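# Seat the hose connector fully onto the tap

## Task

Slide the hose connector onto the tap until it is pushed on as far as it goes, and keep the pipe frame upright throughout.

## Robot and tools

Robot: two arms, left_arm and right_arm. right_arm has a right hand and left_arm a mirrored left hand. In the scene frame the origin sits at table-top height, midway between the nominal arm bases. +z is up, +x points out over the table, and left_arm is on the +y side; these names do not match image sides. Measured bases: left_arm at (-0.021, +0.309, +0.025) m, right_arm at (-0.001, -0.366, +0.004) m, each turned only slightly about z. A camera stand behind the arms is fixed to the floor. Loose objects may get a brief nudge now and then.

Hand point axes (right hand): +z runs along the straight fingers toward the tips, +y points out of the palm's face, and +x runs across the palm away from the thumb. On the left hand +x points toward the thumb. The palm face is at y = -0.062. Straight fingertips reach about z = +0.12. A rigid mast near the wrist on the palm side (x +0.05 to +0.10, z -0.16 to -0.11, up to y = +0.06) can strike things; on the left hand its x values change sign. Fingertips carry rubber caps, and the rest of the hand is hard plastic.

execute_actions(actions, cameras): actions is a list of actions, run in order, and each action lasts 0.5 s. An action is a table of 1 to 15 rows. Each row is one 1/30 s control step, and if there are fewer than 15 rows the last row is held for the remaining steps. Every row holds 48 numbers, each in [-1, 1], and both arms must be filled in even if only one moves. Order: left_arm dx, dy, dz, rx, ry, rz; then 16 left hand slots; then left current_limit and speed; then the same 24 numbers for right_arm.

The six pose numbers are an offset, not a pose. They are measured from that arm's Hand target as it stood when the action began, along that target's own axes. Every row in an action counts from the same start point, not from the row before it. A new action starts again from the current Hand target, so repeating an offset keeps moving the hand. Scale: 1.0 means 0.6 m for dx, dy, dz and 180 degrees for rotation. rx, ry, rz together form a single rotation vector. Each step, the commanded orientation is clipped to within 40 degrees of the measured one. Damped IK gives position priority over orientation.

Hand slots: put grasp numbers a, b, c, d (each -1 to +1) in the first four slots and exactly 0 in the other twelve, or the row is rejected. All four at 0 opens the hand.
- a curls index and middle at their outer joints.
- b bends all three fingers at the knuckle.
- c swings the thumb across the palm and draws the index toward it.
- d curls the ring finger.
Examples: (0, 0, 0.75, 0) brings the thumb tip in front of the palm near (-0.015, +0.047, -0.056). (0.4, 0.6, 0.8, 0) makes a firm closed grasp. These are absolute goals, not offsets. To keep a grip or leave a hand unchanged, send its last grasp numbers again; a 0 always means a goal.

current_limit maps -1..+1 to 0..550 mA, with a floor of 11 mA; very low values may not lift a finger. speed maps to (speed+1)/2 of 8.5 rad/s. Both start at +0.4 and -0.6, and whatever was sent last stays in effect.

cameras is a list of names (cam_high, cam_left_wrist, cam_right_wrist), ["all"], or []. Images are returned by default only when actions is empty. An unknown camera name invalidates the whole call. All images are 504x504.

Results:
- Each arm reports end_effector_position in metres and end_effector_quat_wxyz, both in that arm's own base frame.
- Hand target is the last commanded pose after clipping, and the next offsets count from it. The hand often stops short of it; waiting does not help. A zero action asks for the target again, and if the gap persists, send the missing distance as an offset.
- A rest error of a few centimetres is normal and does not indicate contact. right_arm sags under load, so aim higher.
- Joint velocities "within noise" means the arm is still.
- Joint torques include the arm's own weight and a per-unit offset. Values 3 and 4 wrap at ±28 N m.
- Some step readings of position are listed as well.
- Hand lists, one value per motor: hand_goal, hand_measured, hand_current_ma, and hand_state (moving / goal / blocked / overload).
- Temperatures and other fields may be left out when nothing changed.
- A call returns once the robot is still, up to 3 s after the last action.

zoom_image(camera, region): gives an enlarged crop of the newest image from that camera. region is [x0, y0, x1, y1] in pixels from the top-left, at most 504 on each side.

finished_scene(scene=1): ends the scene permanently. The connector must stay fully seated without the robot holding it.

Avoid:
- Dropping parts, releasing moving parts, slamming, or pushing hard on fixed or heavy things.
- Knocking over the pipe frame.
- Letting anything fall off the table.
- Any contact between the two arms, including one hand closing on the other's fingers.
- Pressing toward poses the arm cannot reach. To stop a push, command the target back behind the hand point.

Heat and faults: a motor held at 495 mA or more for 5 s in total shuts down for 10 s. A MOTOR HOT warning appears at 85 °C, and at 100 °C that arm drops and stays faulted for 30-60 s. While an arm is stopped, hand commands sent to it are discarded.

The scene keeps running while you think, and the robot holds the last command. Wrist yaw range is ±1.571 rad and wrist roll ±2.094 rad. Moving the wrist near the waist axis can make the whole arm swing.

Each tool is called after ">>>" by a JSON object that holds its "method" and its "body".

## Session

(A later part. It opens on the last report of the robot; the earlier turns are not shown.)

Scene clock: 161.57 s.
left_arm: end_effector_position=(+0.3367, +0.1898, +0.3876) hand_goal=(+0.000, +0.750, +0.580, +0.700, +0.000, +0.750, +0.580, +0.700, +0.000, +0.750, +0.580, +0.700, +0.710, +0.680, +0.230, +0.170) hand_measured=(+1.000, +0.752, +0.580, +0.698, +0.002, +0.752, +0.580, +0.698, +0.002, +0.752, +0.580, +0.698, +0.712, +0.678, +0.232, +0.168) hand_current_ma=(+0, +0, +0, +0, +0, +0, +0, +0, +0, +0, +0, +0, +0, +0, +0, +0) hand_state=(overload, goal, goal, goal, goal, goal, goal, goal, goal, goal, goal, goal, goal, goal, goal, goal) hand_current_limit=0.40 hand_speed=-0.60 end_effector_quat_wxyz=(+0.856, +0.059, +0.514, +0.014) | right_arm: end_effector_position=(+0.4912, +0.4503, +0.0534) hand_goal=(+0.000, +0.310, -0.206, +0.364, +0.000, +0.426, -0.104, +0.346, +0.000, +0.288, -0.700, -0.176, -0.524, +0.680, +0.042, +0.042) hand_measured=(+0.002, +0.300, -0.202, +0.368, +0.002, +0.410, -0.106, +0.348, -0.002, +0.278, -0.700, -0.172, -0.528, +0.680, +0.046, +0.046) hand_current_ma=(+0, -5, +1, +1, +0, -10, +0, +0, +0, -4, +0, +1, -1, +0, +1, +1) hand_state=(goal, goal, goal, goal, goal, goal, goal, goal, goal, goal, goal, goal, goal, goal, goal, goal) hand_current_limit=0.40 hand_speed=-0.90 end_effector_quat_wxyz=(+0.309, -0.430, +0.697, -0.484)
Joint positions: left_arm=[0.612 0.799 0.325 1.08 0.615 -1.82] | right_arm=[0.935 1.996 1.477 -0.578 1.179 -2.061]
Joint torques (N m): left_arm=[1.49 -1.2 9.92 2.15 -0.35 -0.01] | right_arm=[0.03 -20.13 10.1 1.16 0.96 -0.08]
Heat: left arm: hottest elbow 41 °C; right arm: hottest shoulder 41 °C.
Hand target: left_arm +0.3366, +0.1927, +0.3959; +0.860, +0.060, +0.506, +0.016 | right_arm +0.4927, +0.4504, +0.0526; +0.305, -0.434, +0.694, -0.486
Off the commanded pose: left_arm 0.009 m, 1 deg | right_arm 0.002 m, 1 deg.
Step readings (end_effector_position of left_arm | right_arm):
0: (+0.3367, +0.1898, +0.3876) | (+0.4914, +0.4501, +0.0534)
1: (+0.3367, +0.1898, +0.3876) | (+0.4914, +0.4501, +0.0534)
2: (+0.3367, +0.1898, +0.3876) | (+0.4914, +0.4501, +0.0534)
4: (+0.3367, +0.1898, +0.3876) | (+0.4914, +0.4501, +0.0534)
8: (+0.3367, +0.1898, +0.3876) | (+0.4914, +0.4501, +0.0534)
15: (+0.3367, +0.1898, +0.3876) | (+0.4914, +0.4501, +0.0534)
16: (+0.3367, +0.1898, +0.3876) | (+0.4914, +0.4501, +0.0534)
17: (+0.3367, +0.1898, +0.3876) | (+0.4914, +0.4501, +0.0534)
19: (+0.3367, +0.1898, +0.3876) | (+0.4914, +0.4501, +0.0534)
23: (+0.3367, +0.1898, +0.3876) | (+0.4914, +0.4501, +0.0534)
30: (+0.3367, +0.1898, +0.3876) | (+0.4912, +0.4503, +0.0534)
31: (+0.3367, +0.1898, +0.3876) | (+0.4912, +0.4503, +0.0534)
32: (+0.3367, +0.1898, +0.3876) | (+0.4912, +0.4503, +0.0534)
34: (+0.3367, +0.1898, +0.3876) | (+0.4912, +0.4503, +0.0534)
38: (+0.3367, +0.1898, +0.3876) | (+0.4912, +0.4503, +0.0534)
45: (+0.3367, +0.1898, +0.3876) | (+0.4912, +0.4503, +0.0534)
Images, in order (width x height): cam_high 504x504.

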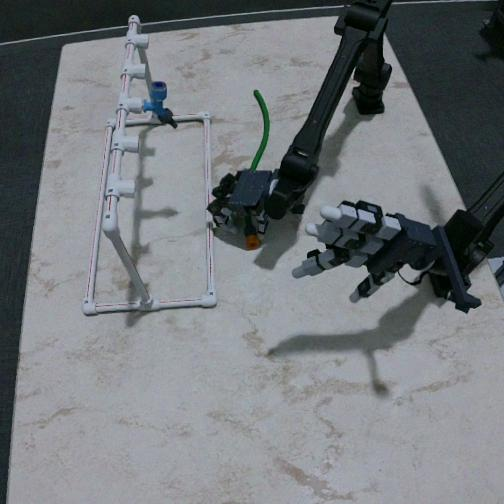

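>>> {"method": "execute_actions", "body": {"actions": [[[0,0,0,0,0,0,0,0,0,0,0,0,0,0,0,0,0,0,0,0,0,0,0.4,-0.6,0,-0.011,-0.004,0,0,0,0.3,0.22,0.78,0.8,0,0,0,0,0,0,0,0,0,0,0,0,0.4,-0.8]],[[0,0,0,0,0,0,0,0,0,0,0,0,0,0,0,0,0,0,0,0,0,0,0.4,-0.6,-0.0295,0.0118,-0.0327,0,0,0,0.3,0.22,0.78,0.8,0,0,0,0,0,0,0,0,0,0,0,0,0.4,-0.8]]], "cameras": ["cam_high"]}}

>>> {"method": "zoom_image", "body": {"camera": "cam_high", "region": [190, 160, 310, 280]}}

Scene clock: 164.67 s.
left_arm: end_effector_position=(+0.3367, +0.1898, +0.3876) hand_goal=(+0.000, +0.750, +0.580, +0.700, +0.000, +0.750, +0.580, +0.700, +0.000, +0.750, +0.580, +0.700, +0.710, +0.680, +0.230, +0.170) hand_measured=(+1.000, +0.752, +0.580, +0.698, +0.002, +0.752, +0.580, +0.698, +0.002, +0.752, +0.580, +0.698, +0.712, +0.678, +0.232, +0.168) hand_current_ma=(+0, +0, +0, +0, +0, +0, +0, +0, +0, +0, +0, +0, +0, +0, +0, +0) hand_state=(overload, goal, goal, goal, goal, goal, goal, goal, goal, goal, goal, goal, goal, goal, goal, goal) hand_current_limit=0.40 hand_speed=-0.60 end_effector_quat_wxyz=(+0.856, +0.059, +0.514, +0.014) | right_arm: end_effector_position=(+0.4740, +0.4597, +0.0580) hand_goal=(+0.000, +0.290, -0.132, +0.460, +0.000, +0.450, +0.056, +0.500, +0.000, +0.286, -0.700, -0.166, -0.586, +0.680, +0.036, +0.052) hand_measured=(+0.002, +0.286, -0.134, +0.458, +0.004, +0.432, +0.052, +0.498, -0.002, +0.278, -0.700, -0.168, -0.584, +0.680, +0.038, +0.050) hand_current_ma=(+0, -1, +0, +0, +1, -11, -1, +0, +0, -3, +0, +0, +0, +0, +0, +0) hand_state=(goal, goal, goal, goal, goal, goal, goal, goal, goal, goal, goal, goal, goal, goal, goal, goal) hand_current_limit=0.40 hand_speed=-0.80 end_effector_quat_wxyz=(+0.298, -0.441, +0.691, -0.489)
Joint positions: left_arm=[0.612 0.799 0.325 1.08 0.615 -1.82] | right_arm=[0.968 2.004 1.516 -0.702 1.191 -2]
Joint torques (N m): left_arm=[1.44 -1.2 9.92 2.15 -0.35 -0.01] | right_arm=[0.32 -18.2 13.41 0.81 1.15 0.2]
Heat: left arm: hottest elbow 41 °C; right arm: hottest shoulder 41 °C.
Hand target: left_arm +0.3366, +0.1927, +0.3959; +0.860, +0.060, +0.506, +0.016 | right_arm +0.4818, +0.4752, +0.0594; +0.304, -0.434, +0.694, -0.486
Off the commanded pose: left_arm 0.009 m, 1 deg | right_arm 0.018 m, 1 deg.
Step readings (end_effector_position of left_arm | right_arm):
0: (+0.3367, +0.1898, +0.3876) | (+0.4912, +0.4503, +0.0534)
1: (+0.3367, +0.1898, +0.3876) | (+0.4912, +0.4503, +0.0534)
2: (+0.3367, +0.1898, +0.3876) | (+0.4912, +0.4503, +0.0534)
4: (+0.3367, +0.1898, +0.3876) | (+0.4909, +0.4498, +0.0531)
8: (+0.3367, +0.1898, +0.3876) | (+0.4899, +0.4501, +0.0539)
15: (+0.3367, +0.1898, +0.3876) | (+0.4890, +0.4505, +0.0540)
16: (+0.3367, +0.1898, +0.3876) | (+0.4887, +0.4503, +0.0539)
17: (+0.3367, +0.1898, +0.3876) | (+0.4881, +0.4501, +0.0542)
19: (+0.3367, +0.1898, +0.3876) | (+0.4840, +0.4507, +0.0552)
23: (+0.3367, +0.1898, +0.3876) | (+0.4775, +0.4526, +0.0568)
30: (+0.3367, +0.1898, +0.3876) | (+0.4750, +0.4589, +0.0597)
Images, in order (width x height): cam_high 504x504.

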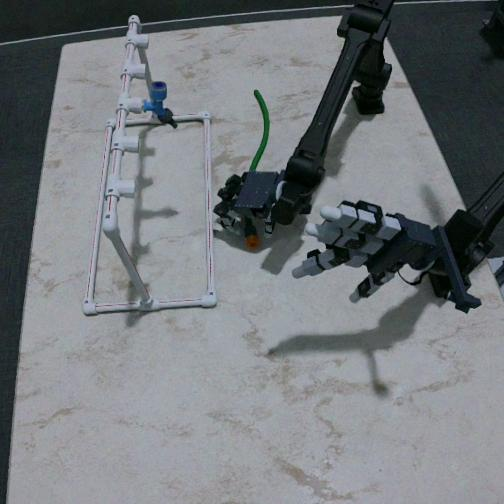

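Scaled by 4.200 from the camera's 504x504 image, which has a finer 720x720 frame.

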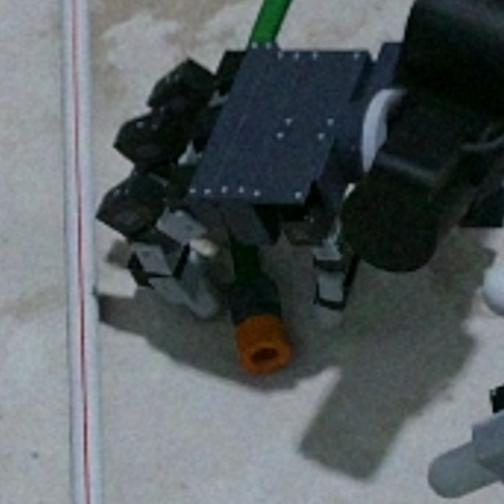

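>>> {"method": "execute_actions", "body": {"actions": [[[0,0,0,0,0,0,0,0,0,0,0,0,0,0,0,0,0,0,0,0,0,0,0.4,-0.6,-0.032,0.0025,-0.0067,0,0,0,0.3,0.22,0.78,0.8,0,0,0,0,0,0,0,0,0,0,0,0,0.4,-0.8]]], "cameras": ["cam_high"]}}

>>> {"method": "zoom_image", "body": {"camera": "cam_high", "region": [190, 160, 310, 280]}}

Scene clock: 165.90 s.
left_arm: end_effector_position=(+0.3367, +0.1898, +0.3876) hand_goal=(+0.000, +0.750, +0.580, +0.700, +0.000, +0.750, +0.580, +0.700, +0.000, +0.750, +0.580, +0.700, +0.710, +0.680, +0.230, +0.170) hand_measured=(+1.000, +0.752, +0.580, +0.698, +0.002, +0.752, +0.580, +0.698, +0.002, +0.752, +0.580, +0.698, +0.712, +0.678, +0.232, +0.168) hand_current_ma=(+0, +0, +0, +0, +0, +0, +0, +0, +0, +0, +0, +0, +0, +0, +0, +0) hand_state=(overload, goal, goal, goal, goal, goal, goal, goal, goal, goal, goal, goal, goal, goal, goal, goal) hand_current_limit=0.40 hand_speed=-0.60 end_effector_quat_wxyz=(+0.856, +0.059, +0.514, +0.014) | right_arm: end_effector_position=(+0.4807, +0.4772, +0.0586) hand_goal=(+0.000, +0.290, -0.132, +0.460, +0.000, +0.450, +0.056, +0.500, +0.000, +0.286, -0.700, -0.166, -0.586, +0.680, +0.036, +0.052) hand_measured=(+0.002, +0.286, -0.134, +0.458, +0.004, +0.434, +0.052, +0.498, -0.002, +0.278, -0.700, -0.168, -0.584, +0.680, +0.038, +0.050) hand_current_ma=(+0, -1, +0, +0, +0, -11, -1, +0, +0, -3, +0, +0, +0, +0, +0, +0) hand_state=(goal, goal, goal, goal, goal, goal, goal, goal, goal, goal, goal, goal, goal, goal, goal, goal) hand_current_limit=0.40 hand_speed=-0.80 end_effector_quat_wxyz=(+0.297, -0.440, +0.692, -0.490)
Joint positions: left_arm=[0.612 0.799 0.325 1.08 0.615 -1.82] | right_arm=[0.975 2.05 1.597 -0.762 1.195 -1.973]
Joint torques (N m): left_arm=[1.49 -1.26 9.92 2.15 -0.35 -0.01] | right_arm=[0.67 -18.78 13.59 0.73 1.15 0.2]
Heat: left arm: hottest elbow 41 °C; right arm: hottest shoulder 41 °C.
Hand target: left_arm +0.3366, +0.1927, +0.3959; +0.860, +0.060, +0.506, +0.016 | right_arm +0.4863, +0.4943, +0.0594; +0.304, -0.434, +0.694, -0.486
Off the commanded pose: left_arm 0.009 m, 1 deg | right_arm 0.018 m, 1 deg.
Step readings (end_effector_position of left_arm | right_arm):
0: (+0.3367, +0.1898, +0.3876) | (+0.4740, +0.4597, +0.0580)
1: (+0.3367, +0.1898, +0.3876) | (+0.4741, +0.4599, +0.0583)
2: (+0.3367, +0.1898, +0.3876) | (+0.4743, +0.4604, +0.0584)
4: (+0.3367, +0.1898, +0.3876) | (+0.4760, +0.4649, +0.0588)
8: (+0.3367, +0.1898, +0.3876) | (+0.4803, +0.4750, +0.0599)
15: (+0.3367, +0.1898, +0.3876) | (+0.4804, +0.4768, +0.0583)
Images, in order (width x height): cam_high 504x504.

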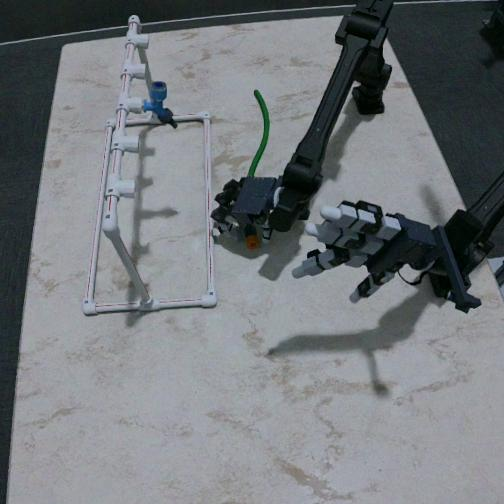

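Scaled by 4.200 from the camera's 504x504 image, which has a finer 720x720 frame.

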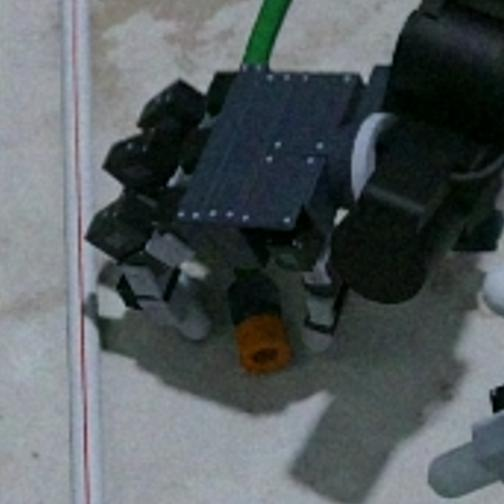

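>>> {"method": "execute_actions", "body": {"actions": [[[0,0,0,0,0,0,0,0,0,0,0,0,0,0,0,0,0,0,0,0,0,0,0.4,-0.6,-0.012,0,0,0,0,0,0.29,0.36,0.8,0.8,0,0,0,0,0,0,0,0,0,0,0,0,0.4,-0.8]],[[0,0,0,0,0,0,0,0,0,0,0,0,0,0,0,0,0,0,0,0,0,0,0.4,-0.6,0,0,0,0,0,0,0.27,0.48,0.82,0.8,0,0,0,0,0,0,0,0,0,0,0,0,0.4,-0.8]],[[0,0,0,0,0,0,0,0,0,0,0,0,0,0,0,0,0,0,0,0,0,0,0.4,-0.6,0,0,0,0,0,0,0.25,0.6,0.83,0.8,0,0,0,0,0,0,0,0,0,0,0,0,0.6,-0.8]]], "cameras": ["cam_high"]}}

>>> {"method": "zoom_image", "body": {"camera": "cam_high", "region": [190, 160, 310, 280]}}

Scene clock: 168.07 s.
left_arm: end_effector_position=(+0.3367, +0.1898, +0.3876) hand_goal=(+0.000, +0.750, +0.580, +0.700, +0.000, +0.750, +0.580, +0.700, +0.000, +0.750, +0.580, +0.700, +0.710, +0.680, +0.230, +0.170) hand_measured=(+1.000, +0.752, +0.580, +0.698, +0.002, +0.752, +0.580, +0.698, +0.002, +0.752, +0.580, +0.698, +0.712, +0.678, +0.232, +0.168) hand_current_ma=(+0, +0, +0, +0, +0, +0, +0, +0, +0, +0, +0, +0, +0, +0, +0, +0) hand_state=(overload, goal, goal, goal, goal, goal, goal, goal, goal, goal, goal, goal, goal, goal, goal, goal) hand_current_limit=0.40 hand_speed=-0.60 end_effector_quat_wxyz=(+0.856, +0.059, +0.514, +0.014) | right_arm: end_effector_position=(+0.4853, +0.4844, +0.0605) hand_goal=(+0.000, -0.246, -0.002, +0.582, +0.000, -0.202, +0.060, +0.586, +0.000, -0.278, -0.700, -0.084, -0.676, +0.680, +0.022, +0.128) hand_measured=(+0.002, -0.174, +0.022, +0.592, +0.002, -0.100, +0.086, +0.598, -0.002, -0.272, -0.700, -0.086, -0.682, +0.680, +0.076, +0.154) hand_current_ma=(+0, +133, +19, +4, +0, +240, +22, +6, +0, +2, +0, +0, -1, +0, +115, +35) hand_state=(goal, blocked, blocked, goal, goal, blocked, blocked, goal, goal, goal, goal, goal, goal, goal, blocked, blocked) hand_current_limit=0.60 hand_speed=-0.80 end_effector_quat_wxyz=(+0.298, -0.437, +0.692, -0.491)
Joint positions: left_arm=[0.612 0.799 0.325 1.08 0.615 -1.82] | right_arm=[0.976 2.069 1.633 -0.782 1.2 -1.964]
Joint torques (N m): left_arm=[1.44 -1.14 9.92 2.18 -0.35 -0.01] | right_arm=[0.73 -19.31 13.39 0.75 0.83 0.15]
Heat: left arm: hottest elbow 41 °C; right arm: hottest shoulder 41 °C.
Hand target: left_arm +0.3366, +0.1927, +0.3959; +0.860, +0.060, +0.506, +0.016 | right_arm +0.4894, +0.5009, +0.0594; +0.304, -0.434, +0.694, -0.486
Off the commanded pose: left_arm 0.009 m, 1 deg | right_arm 0.017 m, 1 deg.
Step readings (end_effector_position of left_arm | right_arm):
0: (+0.3367, +0.1898, +0.3876) | (+0.4808, +0.4772, +0.0586)
1: (+0.3367, +0.1898, +0.3876) | (+0.4808, +0.4773, +0.0587)
2: (+0.3367, +0.1898, +0.3876) | (+0.4808, +0.4777, +0.0588)
4: (+0.3367, +0.1898, +0.3876) | (+0.4818, +0.4796, +0.0593)
8: (+0.3367, +0.1898, +0.3876) | (+0.4838, +0.4833, +0.0598)
15: (+0.3367, +0.1898, +0.3876) | (+0.4849, +0.4841, +0.0617)
16: (+0.3367, +0.1898, +0.3876) | (+0.4850, +0.4842, +0.0618)
17: (+0.3367, +0.1898, +0.3876) | (+0.4851, +0.4842, +0.0618)
19: (+0.3367, +0.1898, +0.3876) | (+0.4854, +0.4845, +0.0626)
23: (+0.3367, +0.1898, +0.3876) | (+0.4854, +0.4845, +0.0624)
30: (+0.3367, +0.1898, +0.3876) | (+0.4853, +0.4845, +0.0619)
31: (+0.3367, +0.1898, +0.3876) | (+0.4853, +0.4845, +0.0619)
32: (+0.3367, +0.1898, +0.3876) | (+0.4854, +0.4845, +0.0619)
34: (+0.3367, +0.1898, +0.3876) | (+0.4854, +0.4845, +0.0619)
38: (+0.3367, +0.1898, +0.3876) | (+0.4853, +0.4845, +0.0612)
45: (+0.3367, +0.1898, +0.3876) | (+0.4853, +0.4844, +0.0605)
Images, in order (width x height): cam_high 504x504.

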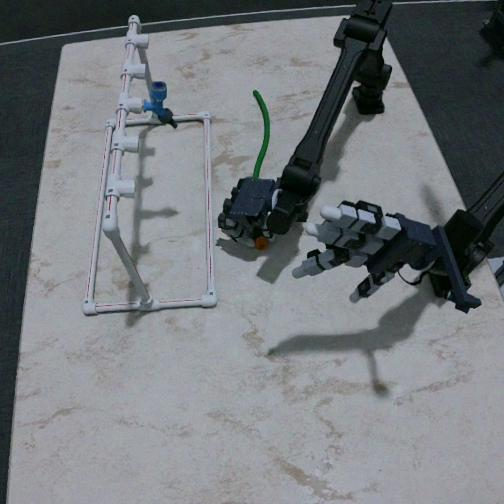

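Scaled by 4.200 from the camera's 504x504 image, which has a finer 720x720 frame.

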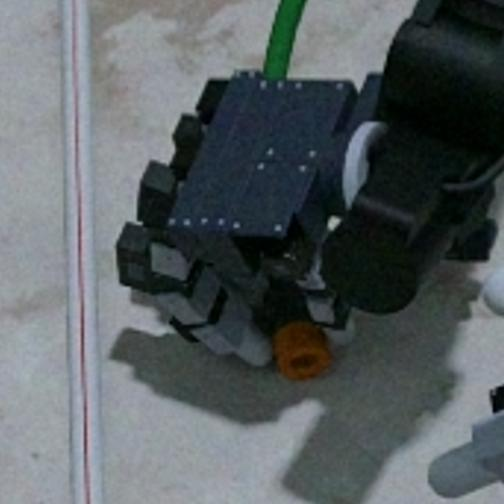

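>>> {"method": "execute_actions", "body": {"actions": [[[0,0,0,0,0,0,0,0,0,0,0,0,0,0,0,0,0,0,0,0,0,0,0.4,-0.6,0,0,0,0,0,0,0.27,0.75,0.84,0.8,0,0,0,0,0,0,0,0,0,0,0,0,0.75,-0.8]],[[0,0,0,0,0,0,0,0,0,0,0,0,0,0,0,0,0,0,0,0,0,0,0.4,-0.6,0,-0.032,-0.0115,0,0,0,0.3,0.8,0.84,0.8,0,0,0,0,0,0,0,0,0,0,0,0,0.75,-0.8]],[[0,0,0,0,0,0,0,0,0,0,0,0,0,0,0,0,0,0,0,0,0,0,0.4,-0.6,0,-0.032,-0.0115,0,0,0,0.32,0.8,0.84,0.8,0,0,0,0,0,0,0,0,0,0,0,0,0.75,-0.8]]], "cameras": ["cam_high"]}}

>>> {"method": "zoom_image", "body": {"camera": "cam_high", "region": [190, 150, 310, 270]}}

Scene clock: 171.10 s.
left_arm: end_effector_position=(+0.3367, +0.1898, +0.3876) hand_goal=(+0.000, +0.750, +0.580, +0.700, +0.000, +0.750, +0.580, +0.700, +0.000, +0.750, +0.580, +0.700, +0.710, +0.680, +0.230, +0.170) hand_measured=(+1.000, +0.752, +0.580, +0.698, +0.002, +0.752, +0.580, +0.698, +0.002, +0.752, +0.580, +0.698, +0.712, +0.678, +0.232, +0.168) hand_current_ma=(+0, +0, +0, +0, +0, +0, +0, +0, +0, +0, +0, +0, +0, +0, +0, +0) hand_state=(overload, goal, goal, goal, goal, goal, goal, goal, goal, goal, goal, goal, goal, goal, goal, goal) hand_current_limit=0.40 hand_speed=-0.60 end_effector_quat_wxyz=(+0.856, +0.059, +0.514, +0.014) | right_arm: end_effector_position=(+0.4825, +0.4808, +0.0676) hand_goal=(+0.000, -0.512, -0.010, +0.556, +0.000, -0.570, -0.092, +0.488, +0.000, -0.568, -0.700, -0.052, -0.686, +0.680, +0.020, +0.156) hand_measured=(+0.016, -0.358, +0.062, +0.598, +0.016, -0.202, +0.028, +0.552, -0.002, -0.486, -0.680, -0.050, -0.724, +0.680, +0.134, +0.210) hand_current_ma=(+7, +477, +120, +50, +8, +481, +287, +101, +0, +163, +14, +0, -40, +0, +403, +122) hand_state=(goal, blocked, blocked, blocked, goal, blocked, blocked, blocked, goal, blocked, blocked, goal, blocked, goal, blocked, blocked) hand_current_limit=0.75 hand_speed=-0.80 end_effector_quat_wxyz=(+0.279, -0.450, +0.686, -0.498)
Joint positions: left_arm=[0.612 0.799 0.325 1.08 0.615 -1.82] | right_arm=[0.976 2.073 1.67 -0.868 1.198 -1.961]
Joint torques (N m): left_arm=[1.44 -1.2 9.92 2.15 -0.35 -0.01] | right_arm=[0.62 -23.65 13.96 0.5 0.89 0.08]
Heat: left arm: hottest elbow 41 °C; right arm: hottest shoulder 41 °C.
Hand target: left_arm +0.3366, +0.1927, +0.3959; +0.860, +0.060, +0.506, +0.016 | right_arm +0.4896, +0.5008, +0.1004; +0.305, -0.434, +0.694, -0.486
Off the commanded pose: left_arm 0.009 m, 1 deg | right_arm 0.039 m, 4 deg.
Step readings (end_effector_position of left_arm | right_arm):
0: (+0.3367, +0.1898, +0.3876) | (+0.4853, +0.4844, +0.0605)
1: (+0.3367, +0.1898, +0.3876) | (+0.4853, +0.4844, +0.0605)
2: (+0.3367, +0.1898, +0.3876) | (+0.4853, +0.4844, +0.0605)
4: (+0.3367, +0.1898, +0.3876) | (+0.4852, +0.4842, +0.0599)
8: (+0.3367, +0.1898, +0.3876) | (+0.4849, +0.4840, +0.0583)
15: (+0.3367, +0.1898, +0.3876) | (+0.4847, +0.4838, +0.0575)
16: (+0.3367, +0.1898, +0.3876) | (+0.4847, +0.4837, +0.0574)
17: (+0.3367, +0.1898, +0.3876) | (+0.4844, +0.4833, +0.0574)
19: (+0.3367, +0.1898, +0.3876) | (+0.4836, +0.4823, +0.0575)
23: (+0.3367, +0.1898, +0.3876) | (+0.4831, +0.4816, +0.0592)
30: (+0.3367, +0.1898, +0.3876) | (+0.4829, +0.4813, +0.0605)
31: (+0.3367, +0.1898, +0.3876) | (+0.4829, +0.4813, +0.0607)
32: (+0.3367, +0.1898, +0.3876) | (+0.4827, +0.4810, +0.0610)
34: (+0.3367, +0.1898, +0.3876) | (+0.4824, +0.4806, +0.0623)
38: (+0.3367, +0.1898, +0.3876) | (+0.4824, +0.4807, +0.0653)
45: (+0.3367, +0.1898, +0.3876) | (+0.4825, +0.4807, +0.0672)
Images, in order (width x height): cam_high 504x504.

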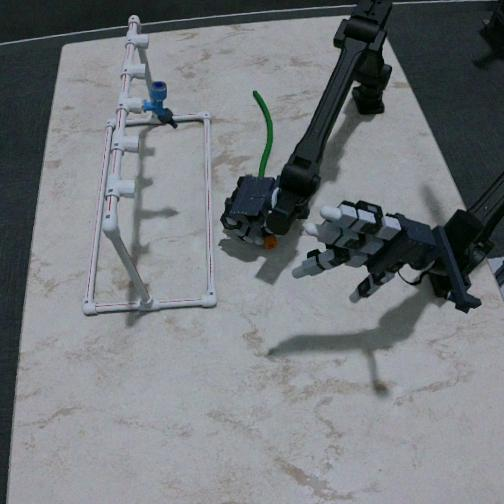

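Scaled by 4.200 from the camera's 504x504 image, which has a finer 720x720 frame.

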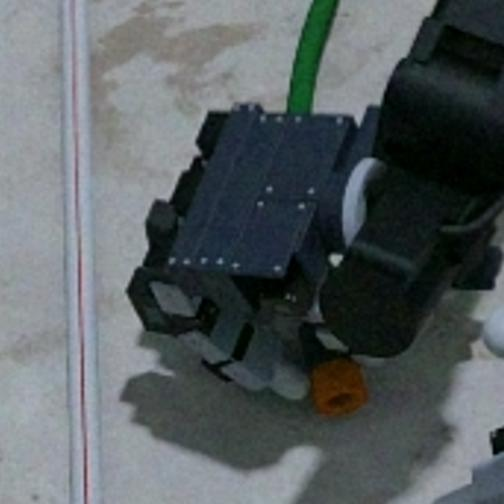

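>>> {"method": "execute_actions", "body": {"actions": [[[0,0,0,0,0,0,0,0,0,0,0,0,0,0,0,0,0,0,0,0,0,0,0.4,-0.6,0,0.064,0.023,0,0,0,0.3,0.6,0.8,0.8,0,0,0,0,0,0,0,0,0,0,0,0,0.5,-0.85]],[[0,0,0,0,0,0,0,0,0,0,0,0,0,0,0,0,0,0,0,0,0,0,0.4,-0.6,0,0,0,0,0,0,0.35,0.4,0.75,0.8,0,0,0,0,0,0,0,0,0,0,0,0,0.5,-0.85]],[[0,0,0,0,0,0,0,0,0,0,0,0,0,0,0,0,0,0,0,0,0,0,0.4,-0.6,0,0,0,0,0,0,0.38,0.2,0.73,0.8,0,0,0,0,0,0,0,0,0,0,0,0,0.4,-0.85]]], "cameras": ["cam_high"]}}

>>> {"method": "zoom_image", "body": {"camera": "cam_high", "region": [190, 150, 310, 270]}}

Scene clock: 174.90 s.
left_arm: end_effector_position=(+0.3367, +0.1898, +0.3876) hand_goal=(+0.000, +0.750, +0.580, +0.700, +0.000, +0.750, +0.580, +0.700, +0.000, +0.750, +0.580, +0.700, +0.710, +0.680, +0.230, +0.170) hand_measured=(+1.000, +0.752, +0.580, +0.698, +0.002, +0.752, +0.580, +0.698, +0.002, +0.752, +0.580, +0.698, +0.712, +0.678, +0.232, +0.168) hand_current_ma=(+0, +0, +0, +0, +0, +0, +0, +0, +0, +0, +0, +0, +0, +0, +0, +0) hand_state=(overload, goal, goal, goal, goal, goal, goal, goal, goal, goal, goal, goal, goal, goal, goal, goal) hand_current_limit=0.40 hand_speed=-0.60 end_effector_quat_wxyz=(+0.856, +0.059, +0.514, +0.014) | right_arm: end_effector_position=(+0.4887, +0.4901, +0.0699) hand_goal=(+0.000, +0.342, -0.184, +0.380, +0.000, +0.466, -0.068, +0.368, +0.000, +0.310, -0.700, -0.178, -0.492, +0.680, +0.048, +0.044) hand_measured=(+0.002, +0.330, -0.180, +0.382, +0.004, +0.450, -0.066, +0.372, -0.002, +0.300, -0.694, -0.174, -0.500, +0.676, +0.052, +0.048) hand_current_ma=(+0, -6, +1, +0, +1, -11, +0, +1, +0, -4, +2, +1, -3, -1, +1, +1) hand_state=(goal, goal, goal, goal, goal, goal, goal, goal, goal, goal, goal, goal, goal, goal, goal, goal) hand_current_limit=0.40 hand_speed=-0.85 end_effector_quat_wxyz=(+0.299, -0.436, +0.693, -0.490)
Joint positions: left_arm=[0.612 0.799 0.325 1.08 0.615 -1.82] | right_arm=[0.976 2.074 1.67 -0.816 1.198 -1.958]
Joint torques (N m): left_arm=[1.44 -1.2 9.92 2.15 -0.35 -0.01] | right_arm=[0.62 -19.66 10.82 1.91 1.06 0.15]
Heat: left arm: hottest elbow 41 °C; right arm: hottest elbow 42 °C.
Hand target: left_arm +0.3366, +0.1927, +0.3959; +0.860, +0.060, +0.506, +0.016 | right_arm +0.4895, +0.5008, +0.0595; +0.304, -0.434, +0.694, -0.486
Off the commanded pose: left_arm 0.009 m, 1 deg | right_arm 0.015 m, 1 deg.
Step readings (end_effector_position of left_arm | right_arm):
0: (+0.3367, +0.1898, +0.3876) | (+0.4825, +0.4808, +0.0675)
1: (+0.3367, +0.1898, +0.3876) | (+0.4825, +0.4808, +0.0675)
2: (+0.3367, +0.1898, +0.3876) | (+0.4825, +0.4808, +0.0676)
4: (+0.3367, +0.1898, +0.3876) | (+0.4838, +0.4828, +0.0682)
8: (+0.3367, +0.1898, +0.3876) | (+0.4869, +0.4873, +0.0697)
15: (+0.3367, +0.1898, +0.3876) | (+0.4884, +0.4895, +0.0702)
16: (+0.3367, +0.1898, +0.3876) | (+0.4884, +0.4896, +0.0702)
17: (+0.3367, +0.1898, +0.3876) | (+0.4884, +0.4896, +0.0703)
19: (+0.3367, +0.1898, +0.3876) | (+0.4885, +0.4897, +0.0701)
23: (+0.3367, +0.1898, +0.3876) | (+0.4886, +0.4898, +0.0698)
30: (+0.3367, +0.1898, +0.3876) | (+0.4887, +0.4901, +0.0699)
31: (+0.3367, +0.1898, +0.3876) | (+0.4887, +0.4901, +0.0699)
32: (+0.3367, +0.1898, +0.3876) | (+0.4887, +0.4901, +0.0699)
34: (+0.3367, +0.1898, +0.3876) | (+0.4887, +0.4901, +0.0699)
38: (+0.3367, +0.1898, +0.3876) | (+0.4887, +0.4901, +0.0699)
45: (+0.3367, +0.1898, +0.3876) | (+0.4887, +0.4901, +0.0699)
Images, in order (width x height): cam_high 504x504.

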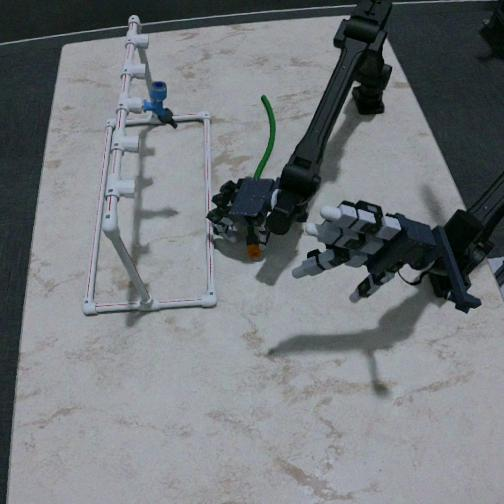

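Scaled by 4.200 from the camera's 504x504 image, which has a finer 720x720 frame.

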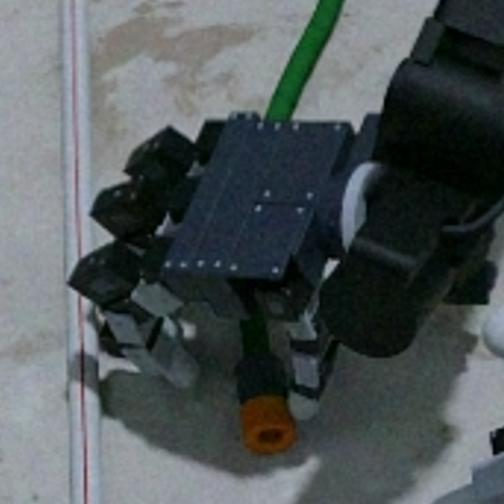

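>>> {"method": "execute_actions", "body": {"actions": [[[0,0,0,0,0,0,0,0,0,0,0,0,0,0,0,0,0,0,0,0,0,0,0.4,-0.6,-0.0122,0.0245,-0.0092,0,0,0,0.3,0.22,0.8,0.8,0,0,0,0,0,0,0,0,0,0,0,0,0.4,-0.8]]], "cameras": ["cam_high"]}}

>>> {"method": "zoom_image", "body": {"camera": "cam_high", "region": [190, 160, 310, 280]}}

Scene clock: 178.40 s.
left_arm: end_effector_position=(+0.3367, +0.1898, +0.3876) hand_goal=(+0.000, +0.750, +0.580, +0.700, +0.000, +0.750, +0.580, +0.700, +0.000, +0.750, +0.580, +0.700, +0.710, +0.680, +0.230, +0.170) hand_measured=(+1.000, +0.752, +0.580, +0.698, +0.002, +0.752, +0.580, +0.698, +0.002, +0.752, +0.580, +0.698, +0.712, +0.678, +0.232, +0.168) hand_current_ma=(+0, +0, +0, +0, +0, +0, +0, +0, +0, +0, +0, +0, +0, +0, +0, +0) hand_state=(overload, goal, goal, goal, goal, goal, goal, goal, goal, goal, goal, goal, goal, goal, goal, goal) hand_current_limit=0.40 hand_speed=-0.60 end_effector_quat_wxyz=(+0.856, +0.059, +0.514, +0.014) | right_arm: end_effector_position=(+0.4819, +0.4980, +0.0550) hand_goal=(+0.000, +0.284, -0.144, +0.460, +0.000, +0.450, +0.056, +0.506, +0.000, +0.290, -0.700, -0.166, -0.620, +0.680, +0.030, +0.050) hand_measured=(-0.004, +0.280, -0.150, +0.456, +0.004, +0.444, +0.052, +0.504, -0.002, +0.288, -0.694, -0.168, -0.618, +0.678, +0.032, +0.050) hand_current_ma=(-1, -1, -2, -1, +1, -2, -1, +0, +0, +0, +2, +0, +0, +0, +0, +0) hand_state=(goal, goal, goal, goal, goal, goal, goal, goal, goal, goal, goal, goal, goal, goal, goal, goal) hand_current_limit=0.40 hand_speed=-0.80 end_effector_quat_wxyz=(+0.303, -0.433, +0.693, -0.491)
Joint positions: left_arm=[0.612 0.799 0.325 1.08 0.615 -1.82] | right_arm=[0.993 2.1 1.67 -0.818 1.21 -1.919]
Joint torques (N m): left_arm=[1.44 -1.2 9.91 2.15 -0.35 -0.01] | right_arm=[0.73 -19.37 12.77 0.7 0.78 0.15]
Heat: left arm: hottest elbow 41 °C; right arm: hottest elbow 42 °C.
Hand target: left_arm +0.3366, +0.1927, +0.3959; +0.860, +0.060, +0.506, +0.016 | right_arm +0.4834, +0.5121, +0.0475; +0.304, -0.434, +0.694, -0.486
Off the commanded pose: left_arm 0.009 m, 1 deg | right_arm 0.016 m, 1 deg.
Step readings (end_effector_position of left_arm | right_arm):
0: (+0.3367, +0.1898, +0.3876) | (+0.4887, +0.4901, +0.0699)
1: (+0.3367, +0.1898, +0.3876) | (+0.4886, +0.4903, +0.0699)
2: (+0.3367, +0.1898, +0.3876) | (+0.4879, +0.4912, +0.0697)
4: (+0.3367, +0.1898, +0.3876) | (+0.4870, +0.4926, +0.0684)
8: (+0.3367, +0.1898, +0.3876) | (+0.4834, +0.4964, +0.0597)
15: (+0.3367, +0.1898, +0.3876) | (+0.4818, +0.4978, +0.0550)
Images, in order (width x height): cam_high 504x504.

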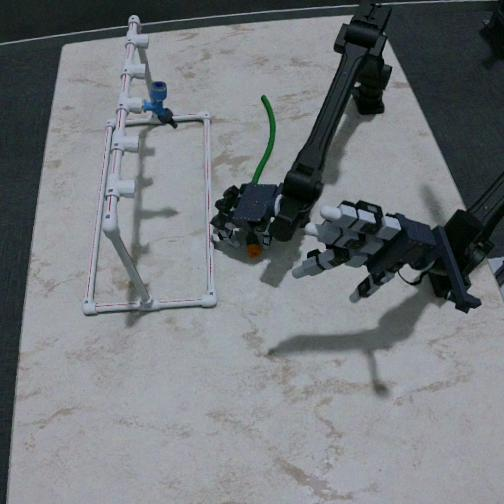

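Scaled by 4.200 from the camera's 504x504 image, which has a finer 720x720 frame.

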